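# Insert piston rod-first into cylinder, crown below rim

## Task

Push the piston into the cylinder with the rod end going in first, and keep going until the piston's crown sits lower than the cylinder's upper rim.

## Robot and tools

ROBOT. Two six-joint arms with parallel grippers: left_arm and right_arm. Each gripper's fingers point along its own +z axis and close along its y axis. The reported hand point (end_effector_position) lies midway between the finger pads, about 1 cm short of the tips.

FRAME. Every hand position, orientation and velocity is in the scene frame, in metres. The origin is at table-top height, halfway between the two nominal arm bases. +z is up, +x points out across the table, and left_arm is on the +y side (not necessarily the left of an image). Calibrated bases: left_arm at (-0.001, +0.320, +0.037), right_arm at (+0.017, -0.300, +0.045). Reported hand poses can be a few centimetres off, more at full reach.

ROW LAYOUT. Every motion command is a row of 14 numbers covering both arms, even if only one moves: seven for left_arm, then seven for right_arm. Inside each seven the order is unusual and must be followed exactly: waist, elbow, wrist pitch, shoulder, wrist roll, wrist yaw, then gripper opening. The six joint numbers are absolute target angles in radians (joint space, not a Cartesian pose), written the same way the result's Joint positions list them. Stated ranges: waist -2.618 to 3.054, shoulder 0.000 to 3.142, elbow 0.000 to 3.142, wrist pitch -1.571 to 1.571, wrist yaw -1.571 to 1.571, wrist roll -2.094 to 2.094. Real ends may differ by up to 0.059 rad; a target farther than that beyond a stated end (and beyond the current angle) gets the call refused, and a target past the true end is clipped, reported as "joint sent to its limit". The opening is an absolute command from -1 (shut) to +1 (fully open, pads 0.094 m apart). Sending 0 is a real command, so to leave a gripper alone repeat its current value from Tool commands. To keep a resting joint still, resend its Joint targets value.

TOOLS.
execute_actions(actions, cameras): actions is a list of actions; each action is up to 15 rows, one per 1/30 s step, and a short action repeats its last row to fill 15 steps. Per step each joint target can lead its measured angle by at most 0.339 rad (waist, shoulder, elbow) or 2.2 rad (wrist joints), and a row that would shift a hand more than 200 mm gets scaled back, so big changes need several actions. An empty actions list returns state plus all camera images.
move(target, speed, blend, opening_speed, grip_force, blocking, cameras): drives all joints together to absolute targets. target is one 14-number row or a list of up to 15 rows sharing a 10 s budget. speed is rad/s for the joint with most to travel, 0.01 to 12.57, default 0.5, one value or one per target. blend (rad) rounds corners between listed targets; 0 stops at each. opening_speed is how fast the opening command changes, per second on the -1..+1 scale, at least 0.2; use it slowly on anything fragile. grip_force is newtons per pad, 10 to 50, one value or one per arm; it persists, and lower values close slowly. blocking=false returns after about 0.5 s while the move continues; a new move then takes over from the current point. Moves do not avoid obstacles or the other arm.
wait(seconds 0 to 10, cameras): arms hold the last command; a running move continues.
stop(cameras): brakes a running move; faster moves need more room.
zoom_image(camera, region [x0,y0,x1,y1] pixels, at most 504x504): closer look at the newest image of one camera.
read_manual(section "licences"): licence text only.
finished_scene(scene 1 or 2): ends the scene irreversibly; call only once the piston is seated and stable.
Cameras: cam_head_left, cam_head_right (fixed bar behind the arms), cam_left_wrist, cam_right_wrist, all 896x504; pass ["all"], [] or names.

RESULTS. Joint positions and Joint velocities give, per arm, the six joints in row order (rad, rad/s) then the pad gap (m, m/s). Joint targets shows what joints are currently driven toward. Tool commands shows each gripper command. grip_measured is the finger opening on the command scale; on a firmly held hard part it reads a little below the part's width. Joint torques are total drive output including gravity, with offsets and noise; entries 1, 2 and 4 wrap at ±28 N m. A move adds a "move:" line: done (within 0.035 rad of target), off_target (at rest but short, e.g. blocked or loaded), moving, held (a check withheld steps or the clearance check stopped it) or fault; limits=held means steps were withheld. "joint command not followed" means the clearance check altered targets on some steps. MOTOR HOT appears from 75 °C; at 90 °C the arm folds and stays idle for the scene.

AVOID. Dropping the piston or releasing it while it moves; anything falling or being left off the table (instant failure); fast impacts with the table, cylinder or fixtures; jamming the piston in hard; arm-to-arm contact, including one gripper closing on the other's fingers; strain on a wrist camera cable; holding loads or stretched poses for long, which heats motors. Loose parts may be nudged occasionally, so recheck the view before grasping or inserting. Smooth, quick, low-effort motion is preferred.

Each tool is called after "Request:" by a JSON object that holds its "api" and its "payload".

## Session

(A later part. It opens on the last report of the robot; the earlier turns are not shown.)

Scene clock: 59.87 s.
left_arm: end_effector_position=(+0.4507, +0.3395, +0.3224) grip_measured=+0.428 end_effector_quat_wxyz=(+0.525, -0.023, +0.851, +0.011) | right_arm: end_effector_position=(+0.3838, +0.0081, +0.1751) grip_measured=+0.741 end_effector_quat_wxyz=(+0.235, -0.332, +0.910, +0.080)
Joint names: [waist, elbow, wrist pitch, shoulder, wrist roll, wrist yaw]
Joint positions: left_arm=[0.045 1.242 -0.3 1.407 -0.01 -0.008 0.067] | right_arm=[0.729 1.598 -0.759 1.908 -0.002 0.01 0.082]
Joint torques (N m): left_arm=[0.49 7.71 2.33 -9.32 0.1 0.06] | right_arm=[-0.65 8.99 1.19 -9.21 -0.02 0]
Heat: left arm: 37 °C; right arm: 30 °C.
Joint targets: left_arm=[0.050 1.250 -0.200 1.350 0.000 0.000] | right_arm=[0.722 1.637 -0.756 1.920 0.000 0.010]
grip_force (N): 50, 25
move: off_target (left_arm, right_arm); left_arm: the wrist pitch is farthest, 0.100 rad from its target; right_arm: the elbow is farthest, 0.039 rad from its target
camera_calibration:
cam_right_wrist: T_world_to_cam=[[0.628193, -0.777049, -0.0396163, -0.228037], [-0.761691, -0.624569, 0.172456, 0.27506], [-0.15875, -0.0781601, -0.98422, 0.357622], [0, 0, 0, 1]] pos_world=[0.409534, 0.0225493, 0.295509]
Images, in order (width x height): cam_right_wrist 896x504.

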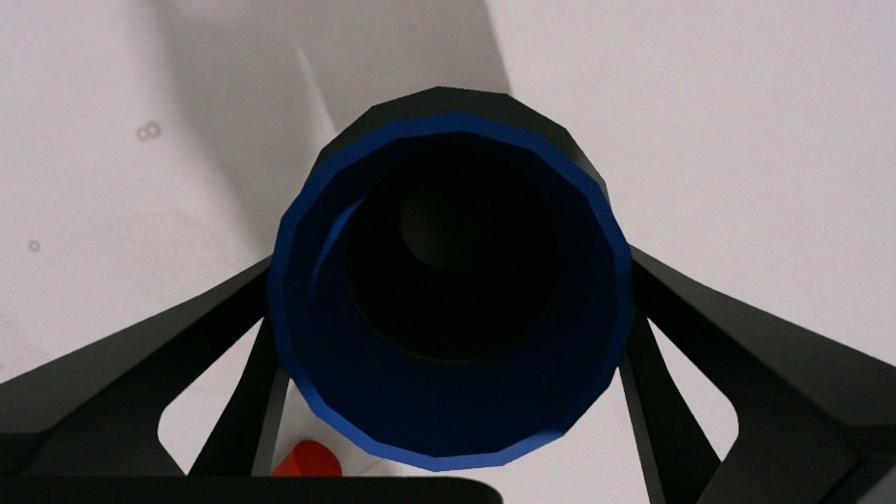

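Request:
{"api": "move", "payload": {"target": [0.05, 1.25, -0.20, 1.35, 0, 0, 0.2, 0.724, 1.635, -0.757, 1.932, 0, 0.01, 0.6], "speed": 0.1, "cameras": ["cam_right_wrist"]}}

Request:
{"api": "zoom_image", "payload": {"camera": "cam_right_wrist", "region": [310, 130, 600, 390]}}

Scene clock: 62.10 s.
left_arm: end_effector_position=(+0.4507, +0.3395, +0.3224) grip_measured=+0.428 end_effector_quat_wxyz=(+0.525, -0.023, +0.851, +0.011) | right_arm: end_effector_position=(+0.3845, +0.0087, +0.1745) grip_measured=+0.741 end_effector_quat_wxyz=(+0.234, -0.332, +0.910, +0.080)
Joint names: [waist, elbow, wrist pitch, shoulder, wrist roll, wrist yaw]
Joint positions: left_arm=[0.045 1.242 -0.3 1.407 -0.01 -0.008 0.067] | right_arm=[0.729 1.602 -0.76 1.913 -0.002 0.01 0.082]
Joint torques (N m): left_arm=[0.47 7.71 2.33 -9.33 0.1 0.06] | right_arm=[-0.42 8.46 1.2 -8.54 0.03 0.01]
Heat: left arm: 38 °C; right arm: 31 °C.
Joint targets: left_arm=[0.050 1.250 -0.200 1.350 0.000 0.000] | right_arm=[0.724 1.635 -0.757 1.932 0.000 0.010]
grip_force (N): 50, 25
move: off_target (left_arm); left_arm: the wrist pitch is farthest, 0.100 rad from its target
camera_calibration:
cam_right_wrist: T_world_to_cam=[[0.628144, -0.777087, -0.0396354, -0.228071], [-0.761543, -0.624433, 0.173597, 0.275751], [-0.159649, -0.0788595, -0.984019, 0.357531], [0, 0, 0, 1]] pos_world=[0.410337, 0.0231518, 0.294908]
Images, in order (width x height): cam_right_wrist 896x504.

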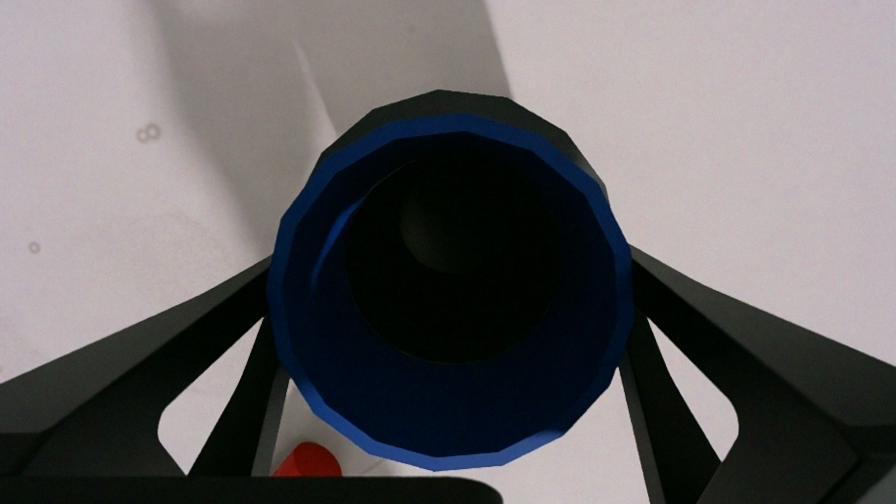

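Scaled by 1.738 from the camera's 896x504 image, which has a finer 1280x720 frame.

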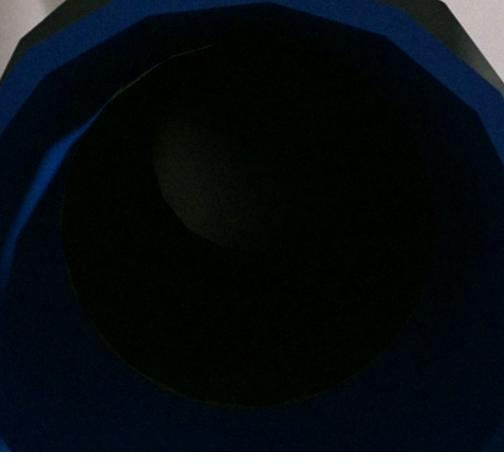

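Request:
{"api": "move", "payload": {"target": [0.05, 1.25, -0.20, 1.35, 0, 0, 0.2, 0.724, 1.635, -0.757, 1.930, 0, 0.01, 1.0], "opening_speed": 0.25, "speed": 0.1, "cameras": ["cam_right_wrist"]}}

Request:
{"api": "zoom_image", "payload": {"camera": "cam_right_wrist", "region": [310, 130, 600, 390]}}

Scene clock: 64.63 s.
left_arm: end_effector_position=(+0.4507, +0.3395, +0.3224) grip_measured=+0.428 end_effector_quat_wxyz=(+0.525, -0.023, +0.851, +0.011) | right_arm: end_effector_position=(+0.3843, +0.0086, +0.1740) grip_measured=+0.998 end_effector_quat_wxyz=(+0.233, -0.332, +0.910, +0.080)
Joint names: [waist, elbow, wrist pitch, shoulder, wrist roll, wrist yaw]
Joint positions: left_arm=[0.045 1.242 -0.3 1.407 -0.01 -0.008 0.067] | right_arm=[0.729 1.602 -0.761 1.914 -0.002 0.01 0.094]
Joint torques (N m): left_arm=[0.47 7.71 2.32 -9.33 0.1 0.06] | right_arm=[-0.36 8.57 1.22 -8.76 0.04 0]
Heat: left arm: 38 °C; right arm: 31 °C.
Joint targets: left_arm=[0.050 1.250 -0.200 1.350 0.000 0.000] | right_arm=[0.724 1.635 -0.757 1.930 0.000 0.010]
grip_force (N): 50, 25
move: off_target (left_arm); left_arm: the wrist pitch is farthest, 0.100 rad from its target
camera_calibration:
cam_right_wrist: T_world_to_cam=[[0.628137, -0.777094, -0.039622, -0.228092], [-0.761295, -0.624298, 0.175162, 0.275278], [-0.160853, -0.0798614, -0.983742, 0.357473], [0, 0, 0, 1]] pos_world=[0.410342, 0.0231554, 0.294406]
Images, in order (width x height): cam_right_wrist 896x504.

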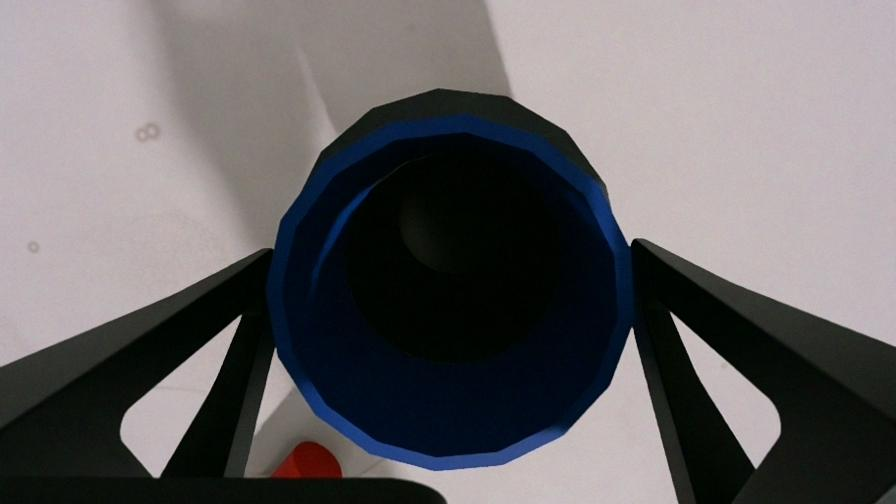

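Scaled by 1.738 from the camera's 896x504 image, which has a finer 1280x720 frame.

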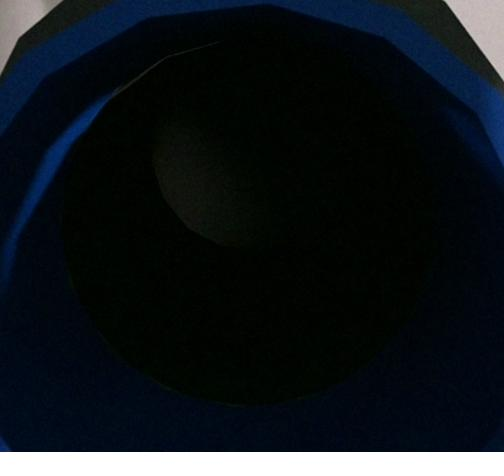

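Request:
{"api": "move", "payload": {"target": [[0.05, 1.25, -0.20, 1.35, 0, 0, 0.2, 0.724, 1.797, -0.922, 1.930, 0, 0.01, 1.0], [0.05, 1.427, -0.177, 1.543, 0, 0, 0.2, 0.724, 2.03, -1.117, 1.962, 0, 0.01, 1.0], [-0.2, 1.427, -0.177, 1.543, 0, 0, 0.2, 0.39, 1.535, -0.56, 1.775, -0.265, -0.62, 1.0]], "blend": [0.05, 0.08, 0], "speed": [0.4, 0.5, 0.7], "cameras": []}}

Request:
{"api": "move", "payload": {"target": [-0.685, 1.427, -0.177, 1.543, 0, 0, 0.2, 0.05, 1.04, -0.008, 1.588, -0.53, -1.236, -1.0], "speed": 0.6, "cameras": ["cam_right_wrist", "cam_left_wrist"]}}

Scene clock: 73.40 s.
left_arm: end_effector_position=(+0.4801, +0.2201, +0.3232) grip_measured=+0.428 end_effector_quat_wxyz=(+0.526, +0.083, +0.845, -0.055) | right_arm: end_effector_position=(+0.4320, -0.0342, +0.2505) grip_measured=+0.998 end_effector_quat_wxyz=(+0.328, -0.371, +0.818, +0.293)
Joint names: [waist, elbow, wrist pitch, shoulder, wrist roll, wrist yaw]
Joint positions: left_arm=[-0.201 1.369 -0.275 1.552 -0.008 -0.003 0.067] | right_arm=[0.388 1.548 -0.572 1.814 -0.256 -0.6 0.094]
Joint torques (N m): left_arm=[0.09 11.73 2.3 -6.91 0.09 0.01] | right_arm=[0.2 5.15 1.59 -13.2 -0.08 -0.44]
Motor temperatures (°C): left_arm=[28 29 40 31 26 27 27] | right_arm=[29 31 30 30 28 29 28]
Heat: left arm: 40 °C; right arm: 31 °C.
Joint targets: left_arm=[-0.200 1.427 -0.177 1.543 0.000 0.000] | right_arm=[0.390 1.535 -0.560 1.775 -0.265 -0.620]
grip_force (N): 50, 25
move: off_target (left_arm, right_arm); left_arm: the wrist pitch is farthest, 0.098 rad from its target; right_arm: the shoulder is farthest, 0.039 rad from its target
No camera images: "cameras" was empty.

Scene clock: 79.57 s.
left_arm: end_effector_position=(+0.3755, +0.0038, +0.3232) grip_measured=+0.428 end_effector_quat_wxyz=(+0.495, +0.288, +0.799, -0.184) | right_arm: end_effector_position=(+0.3960, -0.1214, +0.2738) grip_measured=-0.966 end_effector_quat_wxyz=(+0.502, -0.456, +0.623, +0.390)
Joint names: [waist, elbow, wrist pitch, shoulder, wrist roll, wrist yaw]
Joint positions: left_arm=[-0.692 1.369 -0.275 1.552 -0.008 0.004 0.067] | right_arm=[0.052 1.054 -0.016 1.618 -0.522 -1.213 0.002]
Joint torques (N m): left_arm=[0.62 11.74 2.3 -6.91 0.09 -0.08] | right_arm=[-0.08 4.94 1.52 -10.09 -0.08 -0.55]
Heat: left arm: 41 °C; right arm: 31 °C.
Joint targets: left_arm=[-0.685 1.427 -0.177 1.543 0.000 0.000] | right_arm=[0.050 1.040 -0.008 1.588 -0.530 -1.236]
grip_force (N): 50, 25
move: moving (right_arm; no rest 5 s after the path's end), off_target (left_arm); left_arm: the wrist pitch is farthest, 0.098 rad from its target
camera_calibration:
cam_left_wrist: T_world_to_cam=[[-0.635308, -0.769853, -0.0609195, 0.262646], [-0.680159, 0.595157, -0.427986, 0.397521], [0.365743, -0.230468, -0.90173, 0.276036], [0, 0, 0, 1]] pos_world=[0.33628, 0.029229, 0.435044]
cam_right_wrist: T_world_to_cam=[[0.964129, -0.255174, -0.0730909, -0.393049], [-0.240677, -0.724278, -0.646139, 0.192176], [0.11194, 0.640552, -0.759712, 0.365214], [0, 0, 0, 1]] pos_world=[0.384321, -0.195046, 0.372901]
Images, in order (width x height): cam_left_wrist 896x504, cam_right_wrist 896x504.

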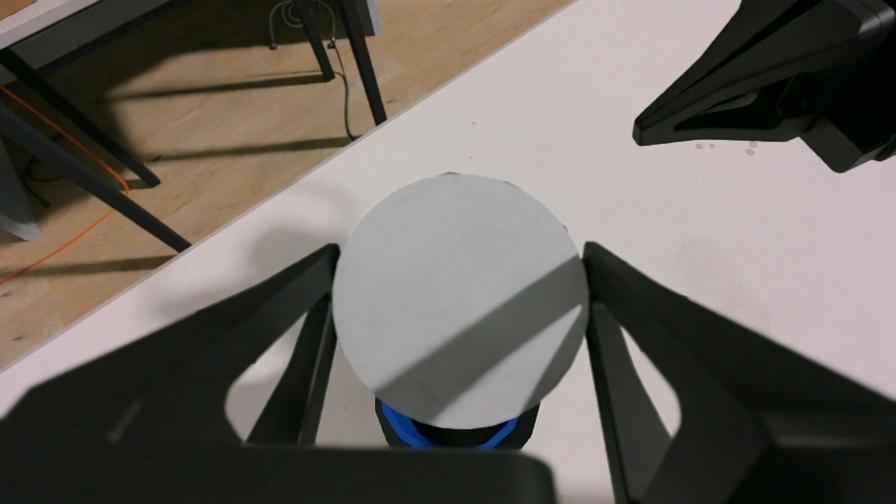

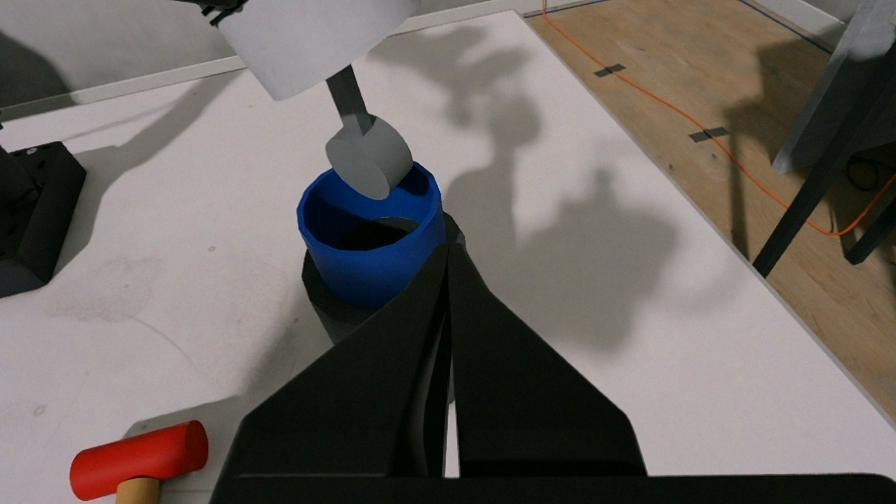

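Request:
{"api": "zoom_image", "payload": {"camera": "cam_left_wrist", "region": [330, 360, 590, 460]}}

Request:
{"api": "zoom_image", "payload": {"camera": "cam_right_wrist", "region": [220, 20, 520, 320]}}

Scaled by 1.938 from the camera's 896x504 image, which has a finer 1280x720 frame.

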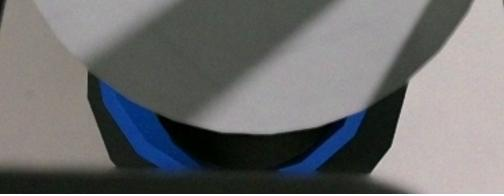

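Scaled by 1.680 from the camera's 896x504 image, which has a finer 1280x720 frame.

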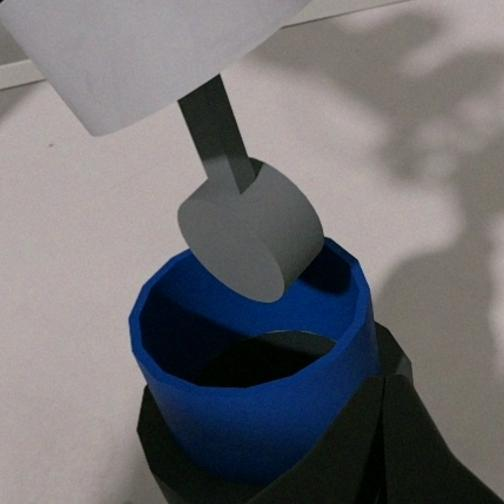

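Request:
{"api": "move", "payload": {"target": [[-0.671, 1.427, -0.116, 1.4325, 0, 0, 0.2, 0.05, 1.04, -0.008, 1.588, -0.53, -1.22, -1.0], [-0.671, 1.267, -0.116, 1.4325, 0, 0, 0.2, 0.05, 1.04, -0.008, 1.588, -0.53, -1.22, -1.0]], "speed": [0.2, 0.2], "blend": [0.02, 0], "cameras": ["cam_right_wrist", "cam_left_wrist"]}}

Request:
{"api": "zoom_image", "payload": {"camera": "cam_right_wrist", "region": [220, 20, 520, 320]}}

Request:
{"api": "zoom_image", "payload": {"camera": "cam_left_wrist", "region": [330, 360, 590, 460]}}

Scene clock: 88.07 s.
left_arm: end_effector_position=(+0.3684, +0.0195, +0.3152) grip_measured=+0.428 end_effector_quat_wxyz=(+0.505, +0.280, +0.795, -0.183) | right_arm: end_effector_position=(+0.3960, -0.1214, +0.2738) grip_measured=-0.967 end_effector_quat_wxyz=(+0.502, -0.456, +0.623, +0.390)
Joint names: [waist, elbow, wrist pitch, shoulder, wrist roll, wrist yaw]
Joint positions: left_arm=[-0.676 1.253 -0.207 1.482 -0.008 0.004 0.067] | right_arm=[0.052 1.054 -0.016 1.618 -0.522 -1.213 0.002]
Joint torques (N m): left_arm=[0.5 8.24 2.24 -9.48 0.09 -0.07] | right_arm=[-0.01 5 1.5 -10.24 -0.07 -0.39]
Heat: left arm: 43 °C; right arm: 31 °C.
Joint targets: left_arm=[-0.671 1.267 -0.116 1.432 0.000 0.000] | right_arm=[0.050 1.040 -0.008 1.588 -0.530 -1.220]
grip_force (N): 50, 25
move: off_target (left_arm); left_arm: the wrist pitch is farthest, 0.091 rad from its target
camera_calibration:
cam_left_wrist: T_world_to_cam=[[-0.622205, -0.780494, -0.0607449, 0.265023], [-0.682262, 0.578671, -0.446832, 0.386861], [0.383901, -0.236577, -0.892553, 0.265503], [0, 0, 0, 1]] pos_world=[0.326912, 0.0457956, 0.425936]
cam_right_wrist: T_world_to_cam=[[0.964129, -0.255174, -0.0730909, -0.393049], [-0.240677, -0.724278, -0.646139, 0.192176], [0.11194, 0.640552, -0.759712, 0.365214], [0, 0, 0, 1]] pos_world=[0.384321, -0.195046, 0.372901]
Images, in order (width x height): cam_left_wrist 896x504, cam_right_wrist 896x504.

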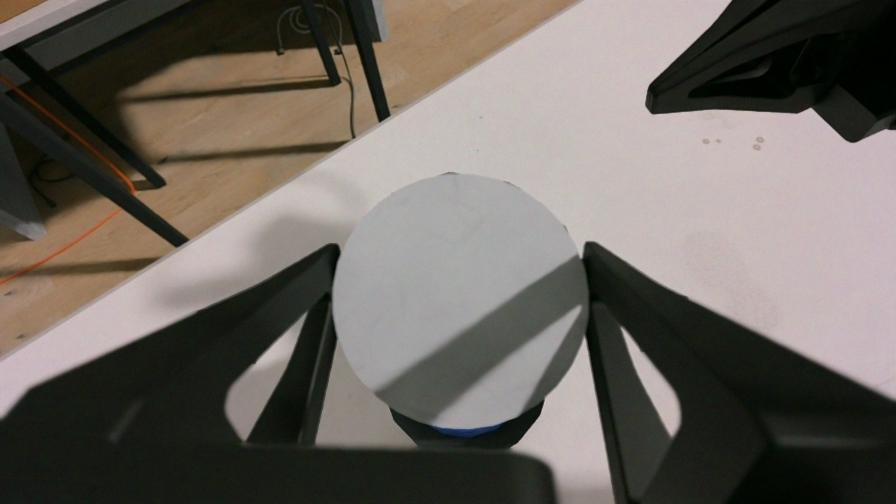

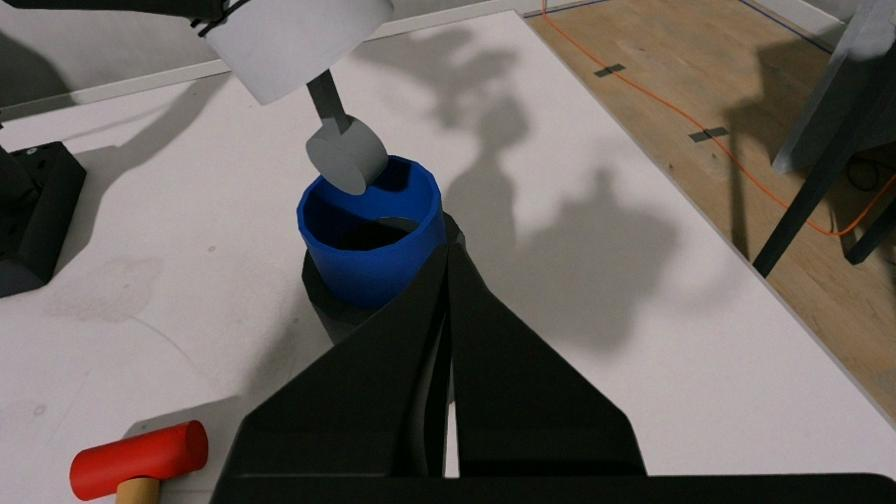

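Scaled by 1.680 from the camera's 896x504 image, which has a finer 1280x720 frame.

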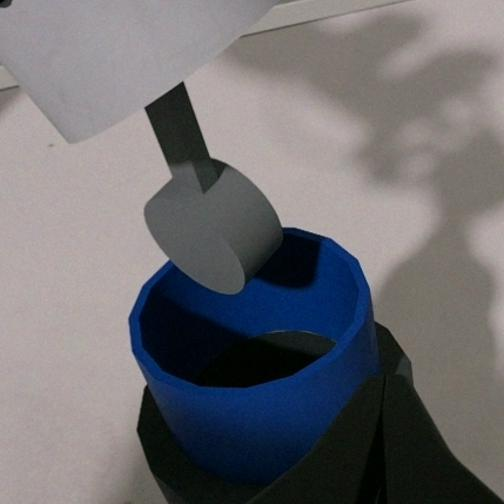

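Scaled by 1.938 from the camera's 896x504 image, which has a finer 1280x720 frame.

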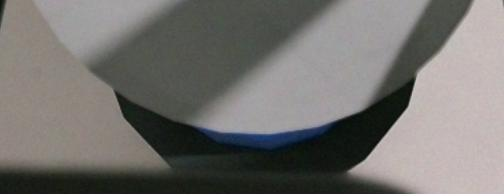

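Request:
{"api": "zoom_image", "payload": {"camera": "cam_right_wrist", "region": [200, 0, 400, 200]}}

Request:
{"api": "zoom_image", "payload": {"camera": "cam_right_wrist", "region": [280, 140, 480, 340]}}

Scaled by 2.520 from the camera's 896x504 image, which has a finer 1280x720 frame.

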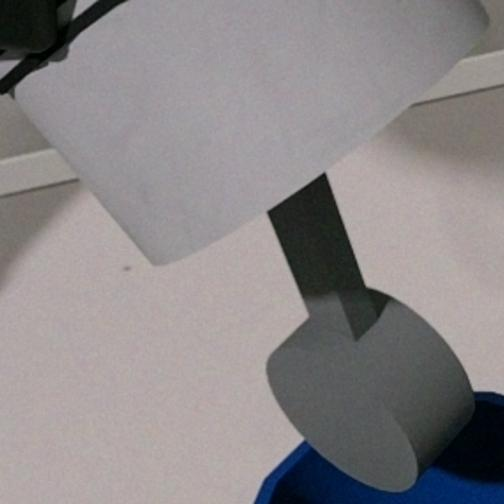

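Scaled by 2.520 from the camera's 896x504 image, which has a finer 1280x720 frame.

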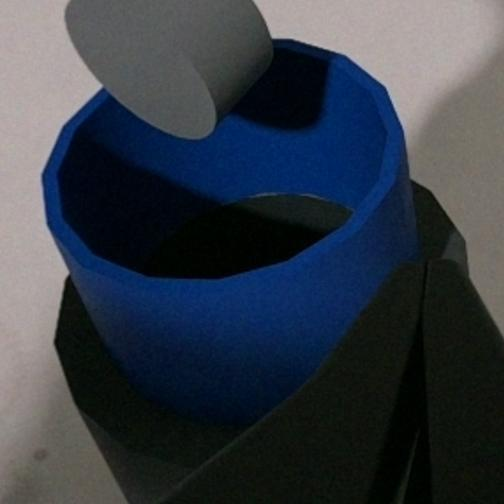

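Request:
{"api": "wait", "payload": {"seconds": 0, "cameras": ["cam_head_left", "cam_head_right"]}}

Request:
{"api": "zoom_image", "payload": {"camera": "cam_head_right", "region": [300, 140, 480, 300]}}

Request:
{"api": "zoom_image", "payload": {"camera": "cam_head_left", "region": [300, 140, 480, 300]}}

Scene clock: 99.20 s.
left_arm: end_effector_position=(+0.3684, +0.0195, +0.3152) grip_measured=+0.428 end_effector_quat_wxyz=(+0.505, +0.280, +0.795, -0.183) | right_arm: end_effector_position=(+0.3960, -0.1214, +0.2738) grip_measured=-0.967 end_effector_quat_wxyz=(+0.502, -0.456, +0.623, +0.390)
Joint names: [waist, elbow, wrist pitch, shoulder, wrist roll, wrist yaw]
Joint positions: left_arm=[-0.676 1.253 -0.207 1.482 -0.008 0.004 0.067] | right_arm=[0.052 1.054 -0.016 1.618 -0.522 -1.213 0.002]
Joint torques (N m): left_arm=[0.49 8.21 2.25 -9.5 0.08 -0.07] | right_arm=[-0.17 4.89 1.47 -10.09 -0.05 -0.37]
Motor temperatures (°C): left_arm=[28 30 45 32 26 27 27] | right_arm=[29 30 31 31 28 29 28]
Heat: left arm: 45 °C; right arm: 31 °C.
Joint targets: left_arm=[-0.671 1.267 -0.116 1.432 0.000 0.000] | right_arm=[0.050 1.040 -0.008 1.588 -0.530 -1.220]
Tool commands: left_gripper/opening=+0.2 right_gripper/opening=-1.0
grip_force (N): 50, 25
Images, in order (width x height): cam_head_left 896x504, cam_head_right 896x504.

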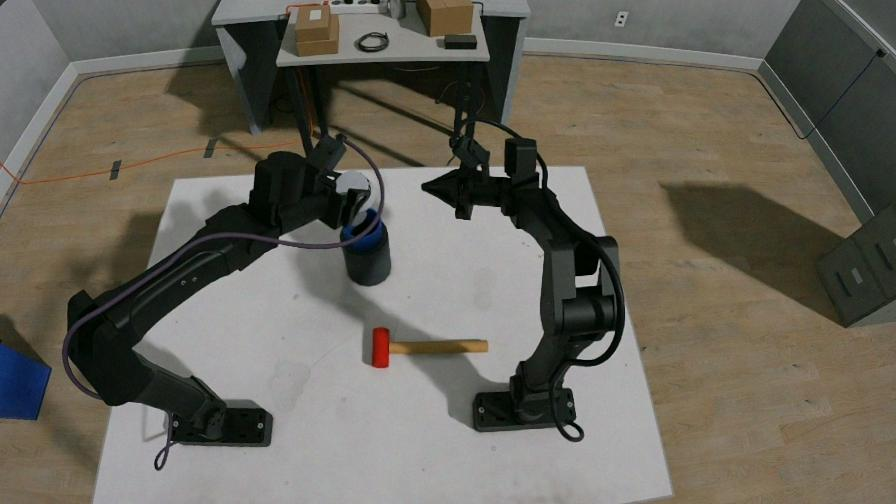

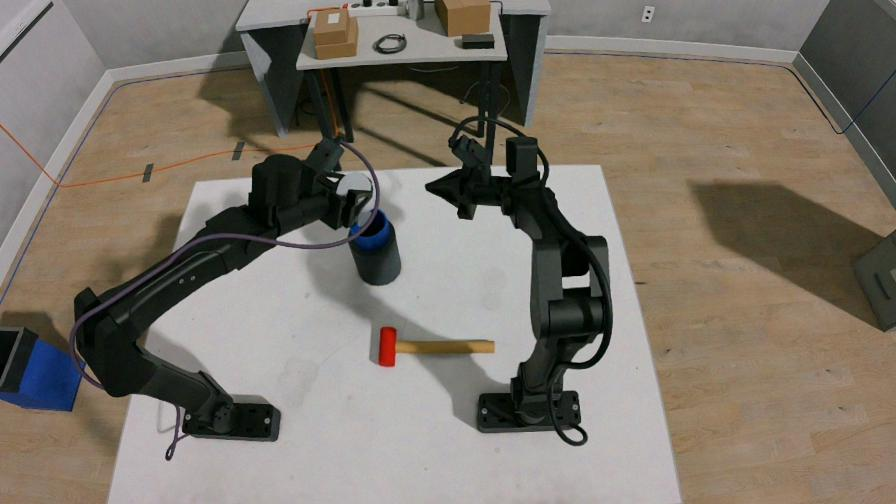

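Scaled by 2.800 from the camera's 896x504 image, which has a finer 1280x720 frame.

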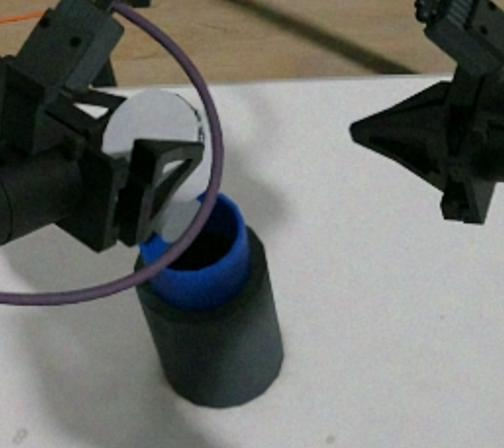

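Scaled by 2.800 from the camera's 896x504 image, which has a finer 1280x720 frame.

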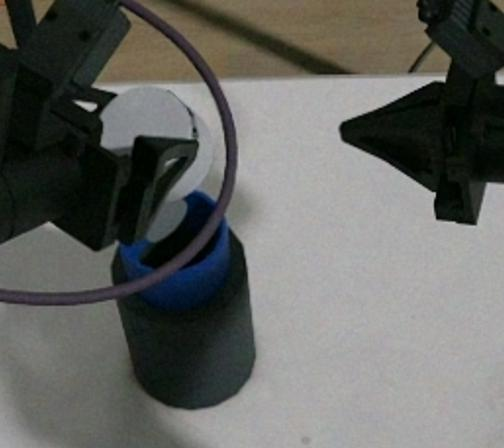

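Request:
{"api": "wait", "payload": {"seconds": 0, "cameras": ["cam_left_wrist", "cam_right_wrist"]}}

Request:
{"api": "zoom_image", "payload": {"camera": "cam_left_wrist", "region": [320, 150, 600, 320]}}

Request:
{"api": "zoom_image", "payload": {"camera": "cam_right_wrist", "region": [180, 0, 400, 130]}}

Scene clock: 103.43 s.
left_arm: end_effector_position=(+0.3684, +0.0195, +0.3152) grip_measured=+0.428 end_effector_quat_wxyz=(+0.505, +0.280, +0.795, -0.183) | right_arm: end_effector_position=(+0.3960, -0.1214, +0.2738) grip_measured=-0.967 end_effector_quat_wxyz=(+0.502, -0.456, +0.623, +0.390)
Joint names: [waist, elbow, wrist pitch, shoulder, wrist roll, wrist yaw]
Joint positions: left_arm=[-0.676 1.253 -0.207 1.482 -0.008 0.004 0.067] | right_arm=[0.052 1.054 -0.016 1.618 -0.522 -1.213 0.002]
Joint torques (N m): left_arm=[0.49 8.23 2.25 -9.51 0.09 -0.08] | right_arm=[-0.12 4.93 1.5 -10.22 -0.06 -0.36]
Heat: left arm: 45 °C; right arm: 31 °C.
Joint targets: left_arm=[-0.671 1.267 -0.116 1.432 0.000 0.000] | right_arm=[0.050 1.040 -0.008 1.588 -0.530 -1.220]
Tool commands: left_gripper/opening=+0.2 right_gripper/opening=-1.0
grip_force (N): 50, 25
camera_calibration:
cam_left_wrist: T_world_to_cam=[[-0.622205, -0.780494, -0.0607449, 0.265023], [-0.682262, 0.578671, -0.446832, 0.386861], [0.383901, -0.236577, -0.892553, 0.265503], [0, 0, 0, 1]] pos_world=[0.326912, 0.0457956, 0.425936]
cam_right_wrist: T_world_to_cam=[[0.964129, -0.255174, -0.0730909, -0.393049], [-0.240677, -0.724278, -0.646139, 0.192176], [0.11194, 0.640552, -0.759712, 0.365214], [0, 0, 0, 1]] pos_world=[0.384321, -0.195046, 0.372901]
Images, in order (width x height): cam_left_wrist 896x504, cam_right_wrist 896x504.

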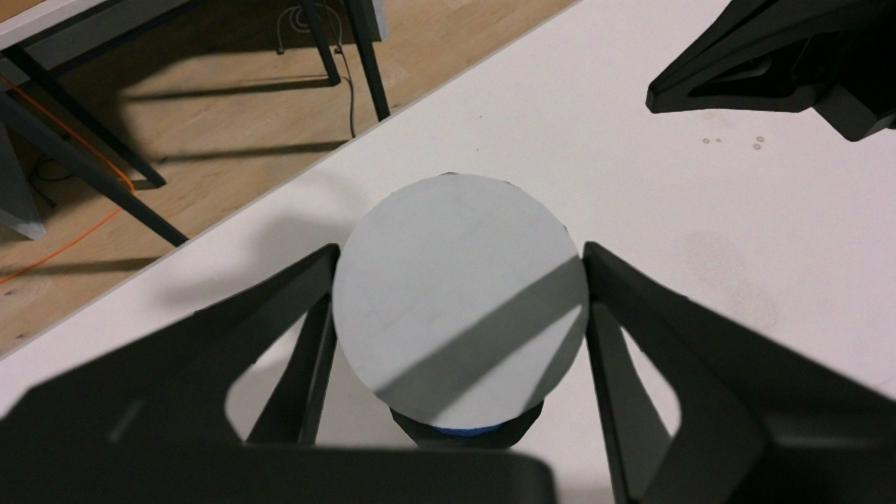

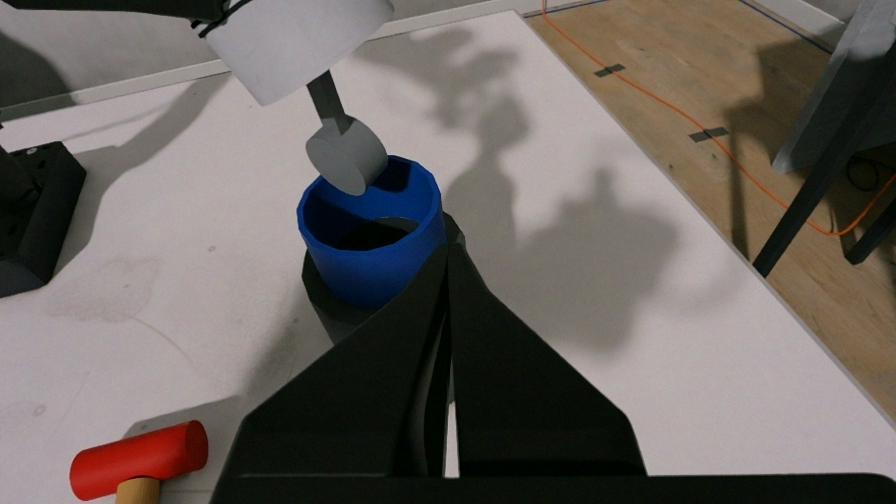

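Scaled by 1.800 from the camera's 896x504 image, which has a finer 1280x720 frame.

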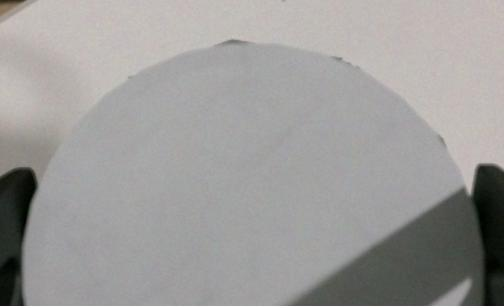

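Scaled by 2.291 from the camera's 896x504 image, which has a finer 1280x720 frame.

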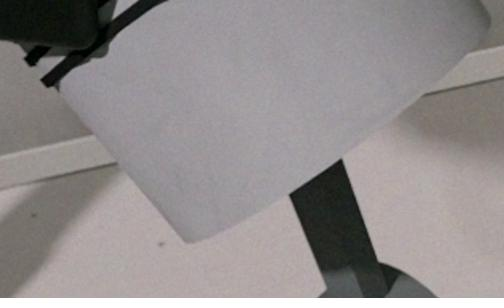

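Request:
{"api": "move", "payload": {"target": [-0.668, 1.995, -0.928, 1.822, 0, 0, 0.2, 0.05, 1.04, -0.008, 1.588, -0.53, -1.22, -1.0], "speed": 0.3, "cameras": ["cam_right_wrist", "cam_left_wrist"]}}

Request:
{"api": "zoom_image", "payload": {"camera": "cam_right_wrist", "region": [220, 0, 520, 300]}}

Scene clock: 112.00 s.
left_arm: end_effector_position=(+0.3774, +0.0131, +0.3130) grip_measured=+0.428 end_effector_quat_wxyz=(+0.333, +0.309, +0.882, -0.121) | right_arm: end_effector_position=(+0.3960, -0.1214, +0.2738) grip_measured=-0.967 end_effector_quat_wxyz=(+0.502, -0.456, +0.623, +0.390)
Joint names: [waist, elbow, wrist pitch, shoulder, wrist roll, wrist yaw]
Joint positions: left_arm=[-0.675 1.943 -0.969 1.821 -0.008 0.004 0.067] | right_arm=[0.052 1.054 -0.016 1.618 -0.522 -1.213 0.002]
Joint torques (N m): left_arm=[0.64 10.48 1.45 -7.97 0.08 -0.08] | right_arm=[-0.09 4.83 1.46 -10.19 -0.08 -0.38]
Heat: left arm: 45 °C; right arm: 32 °C.
Joint targets: left_arm=[-0.668 1.995 -0.928 1.822 0.000 0.000] | right_arm=[0.050 1.040 -0.008 1.588 -0.530 -1.220]
grip_force (N): 50, 25
move: off_target (left_arm); left_arm: the elbow is farthest, 0.052 rad from its target
camera_calibration:
cam_left_wrist: T_world_to_cam=[[-0.640406, -0.765742, -0.0593224, 0.27178], [-0.763972, 0.64305, -0.0532337, 0.302648], [0.0789105, 0.0112295, -0.996818, 0.403157], [0, 0, 0, 1]] pos_world=[0.373451, 0.00896805, 0.434108]
cam_right_wrist: T_world_to_cam=[[0.964129, -0.255174, -0.0730909, -0.393049], [-0.240677, -0.724278, -0.646139, 0.192176], [0.11194, 0.640552, -0.759712, 0.365214], [0, 0, 0, 1]] pos_world=[0.384321, -0.195046, 0.372901]
Images, in order (width x height): cam_left_wrist 896x504, cam_right_wrist 896x504.

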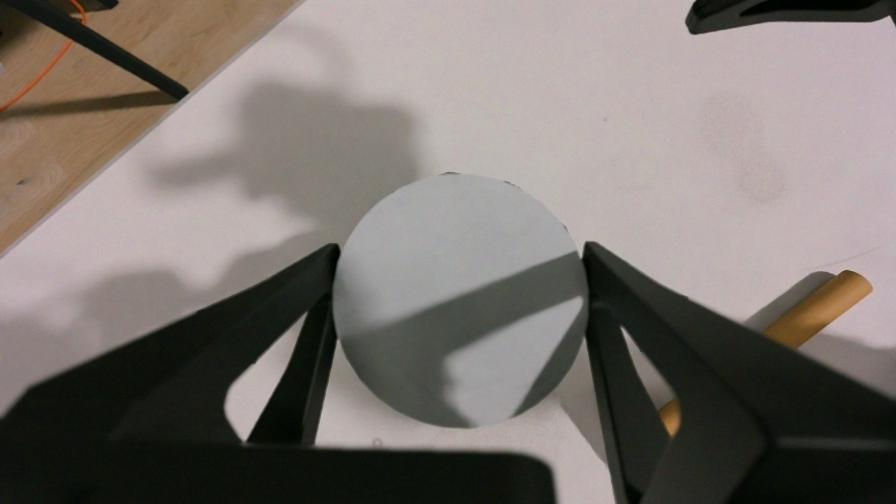

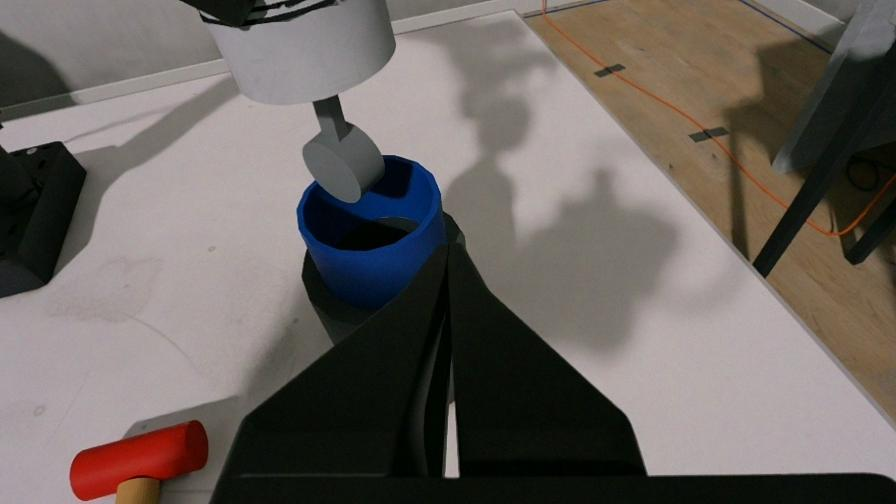

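Scaled by 1.680 from the camera's 896x504 image, which has a finer 1280x720 frame.

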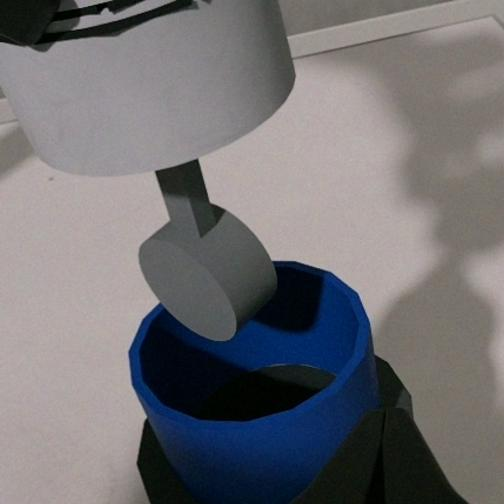

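Request:
{"api": "move", "payload": {"target": [-0.668, 2.318, -1.172, 1.990, 0, 0, 0.2, 0.05, 1.04, -0.008, 1.588, -0.53, -1.22, -1.0], "speed": 0.25, "cameras": ["cam_right_wrist", "cam_left_wrist"]}}

Request:
{"api": "zoom_image", "payload": {"camera": "cam_right_wrist", "region": [220, 0, 520, 300]}}

Scene clock: 118.33 s.
left_arm: end_effector_position=(+0.3843, +0.0076, +0.3231) grip_measured=+0.428 end_effector_quat_wxyz=(+0.299, +0.314, +0.895, -0.109) | right_arm: end_effector_position=(+0.3960, -0.1214, +0.2738) grip_measured=-0.967 end_effector_quat_wxyz=(+0.502, -0.456, +0.623, +0.390)
Joint names: [waist, elbow, wrist pitch, shoulder, wrist roll, wrist yaw]
Joint positions: left_arm=[-0.675 2.27 -1.207 1.986 -0.008 0.004 0.067] | right_arm=[0.052 1.054 -0.016 1.618 -0.522 -1.213 0.002]
Joint torques (N m): left_arm=[0.64 9.7 1.3 -8.7 0.09 -0.07] | right_arm=[-0.13 4.86 1.5 -10.17 -0.09 -0.37]
Heat: left arm: 44 °C; right arm: 32 °C.
Joint targets: left_arm=[-0.668 2.318 -1.172 1.990 0.000 0.000] | right_arm=[0.050 1.040 -0.008 1.588 -0.530 -1.220]
grip_force (N): 50, 25
move: off_target (left_arm); left_arm: the elbow is farthest, 0.048 rad from its target
camera_calibration:
cam_left_wrist: T_world_to_cam=[[-0.643941, -0.762879, -0.0579381, 0.273408], [-0.764842, 0.643765, 0.0241318, 0.287313], [0.0188889, 0.0598529, -0.998028, 0.435837], [0, 0, 0, 1]] pos_world=[0.387575, -0.00247084, 0.443885]
cam_right_wrist: T_world_to_cam=[[0.964129, -0.255174, -0.0730909, -0.393049], [-0.240677, -0.724278, -0.646139, 0.192176], [0.11194, 0.640552, -0.759712, 0.365214], [0, 0, 0, 1]] pos_world=[0.384321, -0.195046, 0.372901]
Images, in order (width x height): cam_left_wrist 896x504, cam_right_wrist 896x504.

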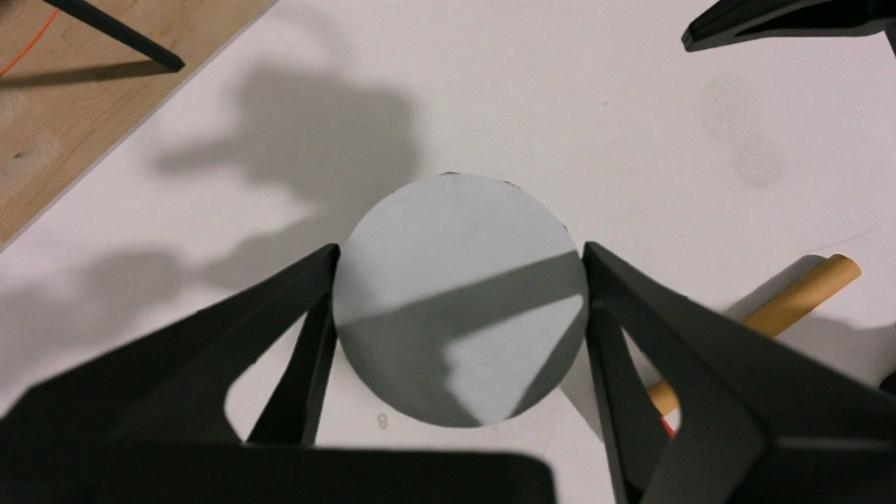

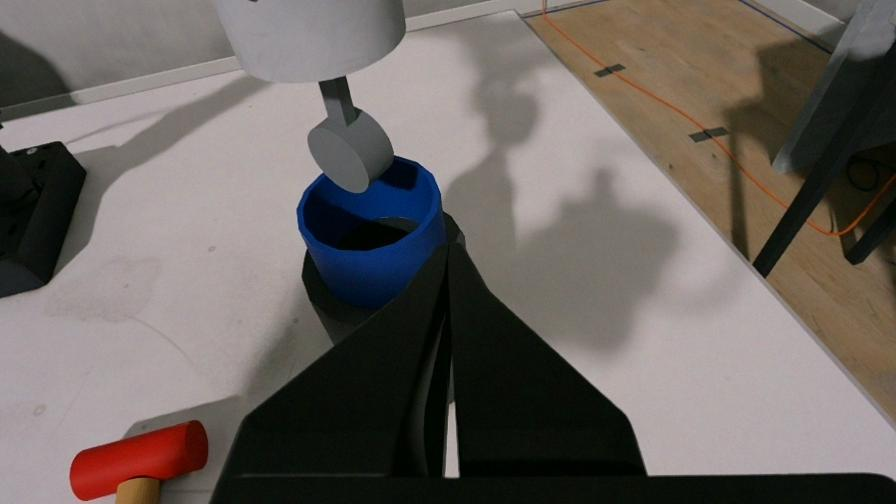

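Scaled by 1.680 from the camera's 896x504 image, which has a finer 1280x720 frame.

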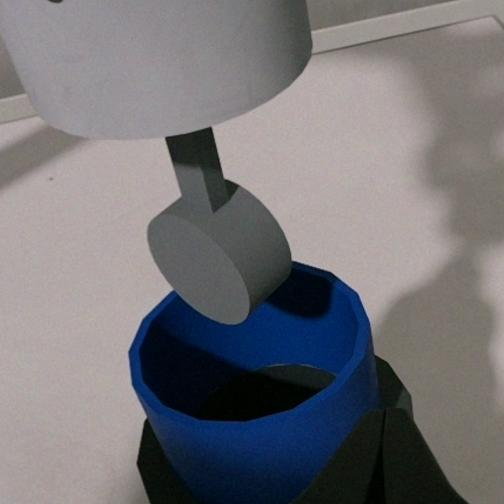

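Request:
{"api": "move", "payload": {"target": [-0.668, 2.399, -1.237, 2.052, 0, 0, 0.2, 0.05, 1.04, -0.008, 1.588, -0.53, -1.22, -1.0], "speed": 0.15, "cameras": ["cam_right_wrist", "cam_head_left", "cam_head_right"]}}

Request:
{"api": "zoom_image", "payload": {"camera": "cam_right_wrist", "region": [220, 0, 520, 300]}}

Request:
{"api": "zoom_image", "payload": {"camera": "cam_head_right", "region": [310, 150, 430, 300]}}

Request:
{"api": "zoom_image", "payload": {"camera": "cam_head_left", "region": [310, 150, 430, 300]}}

Scene clock: 123.30 s.
left_arm: end_effector_position=(+0.3875, +0.0050, +0.3139) grip_measured=+0.428 end_effector_quat_wxyz=(+0.280, +0.316, +0.901, -0.102) | right_arm: end_effector_position=(+0.3960, -0.1214, +0.2738) grip_measured=-0.967 end_effector_quat_wxyz=(+0.502, -0.456, +0.623, +0.390)
Joint names: [waist, elbow, wrist pitch, shoulder, wrist roll, wrist yaw]
Joint positions: left_arm=[-0.675 2.352 -1.268 2.05 -0.008 0.004 0.067] | right_arm=[0.052 1.054 -0.016 1.618 -0.522 -1.213 0.002]
Joint torques (N m): left_arm=[0.64 9.47 1.22 -9.18 0.09 -0.07] | right_arm=[-0.14 4.93 1.49 -10.33 -0.06 -0.4]
Heat: left arm: 43 °C; right arm: 32 °C.
Joint targets: left_arm=[-0.668 2.399 -1.237 2.052 0.000 0.000] | right_arm=[0.050 1.040 -0.008 1.588 -0.530 -1.220]
grip_force (N): 50, 25
move: off_target (left_arm); left_arm: the elbow is farthest, 0.047 rad from its target
camera_calibration:
cam_right_wrist: T_world_to_cam=[[0.964129, -0.255174, -0.0730909, -0.393049], [-0.240677, -0.724278, -0.646139, 0.192176], [0.11194, 0.640552, -0.759712, 0.365214], [0, 0, 0, 1]] pos_world=[0.384321, -0.195046, 0.372901]
Images, in order (width x height): cam_head_left 896x504, cam_head_right 896x504, cam_right_wrist 896x504.

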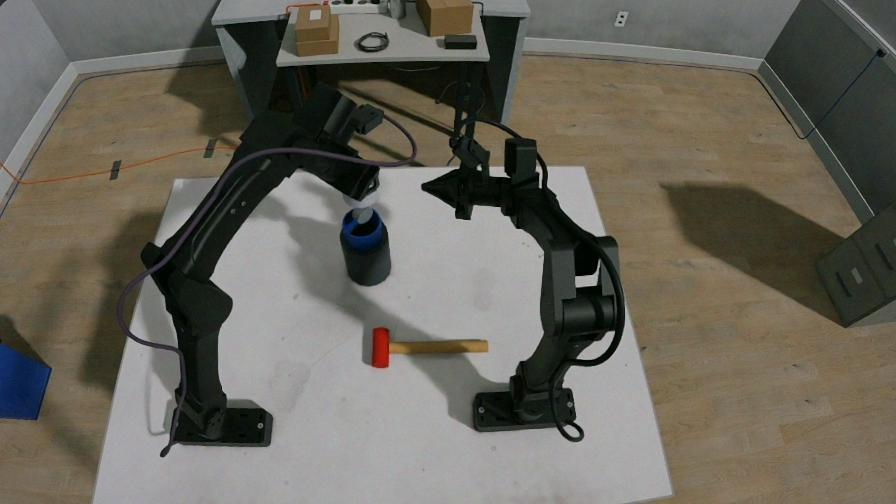

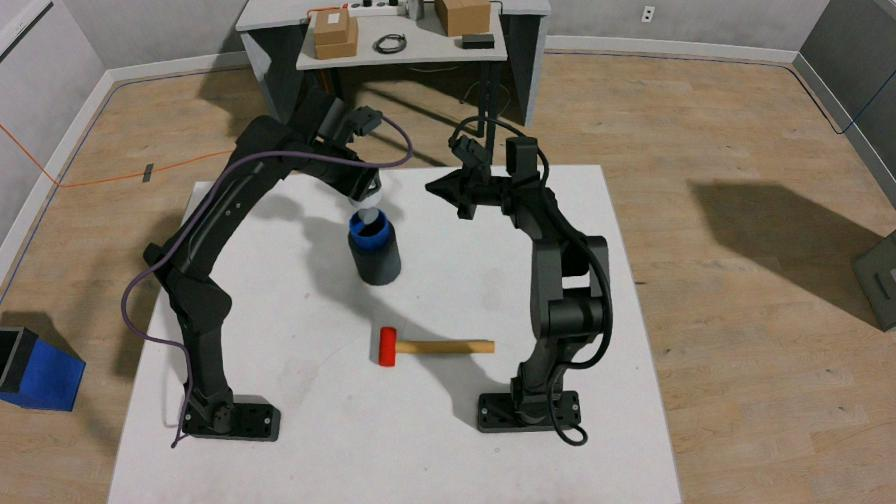

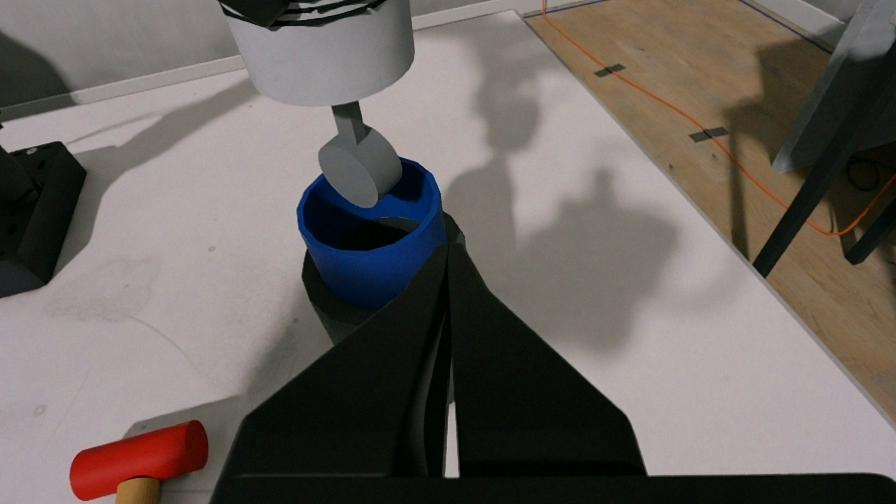

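Scaled by 1.680 from the camera's 896x504 image, which has a finer 1280x720 frame.

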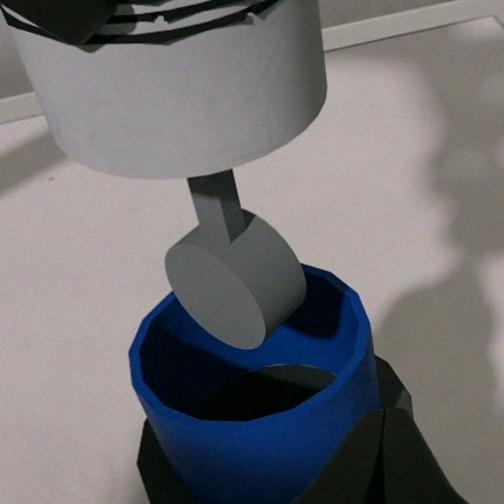

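Scaled by 3.360 from the camera's 896x504 image, which has a finer 1280x720 frame.

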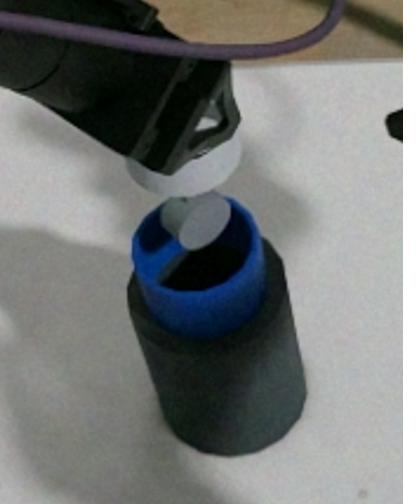

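Scaled by 3.360 from the camera's 896x504 image, which has a finer 1280x720 frame.

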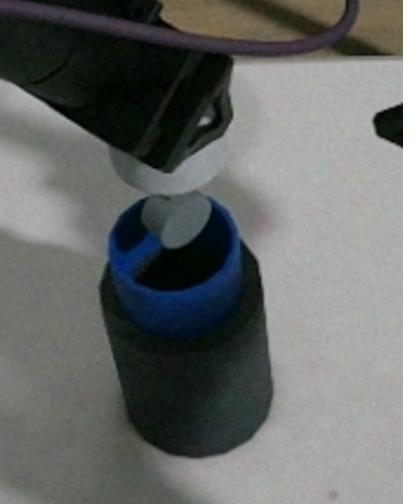

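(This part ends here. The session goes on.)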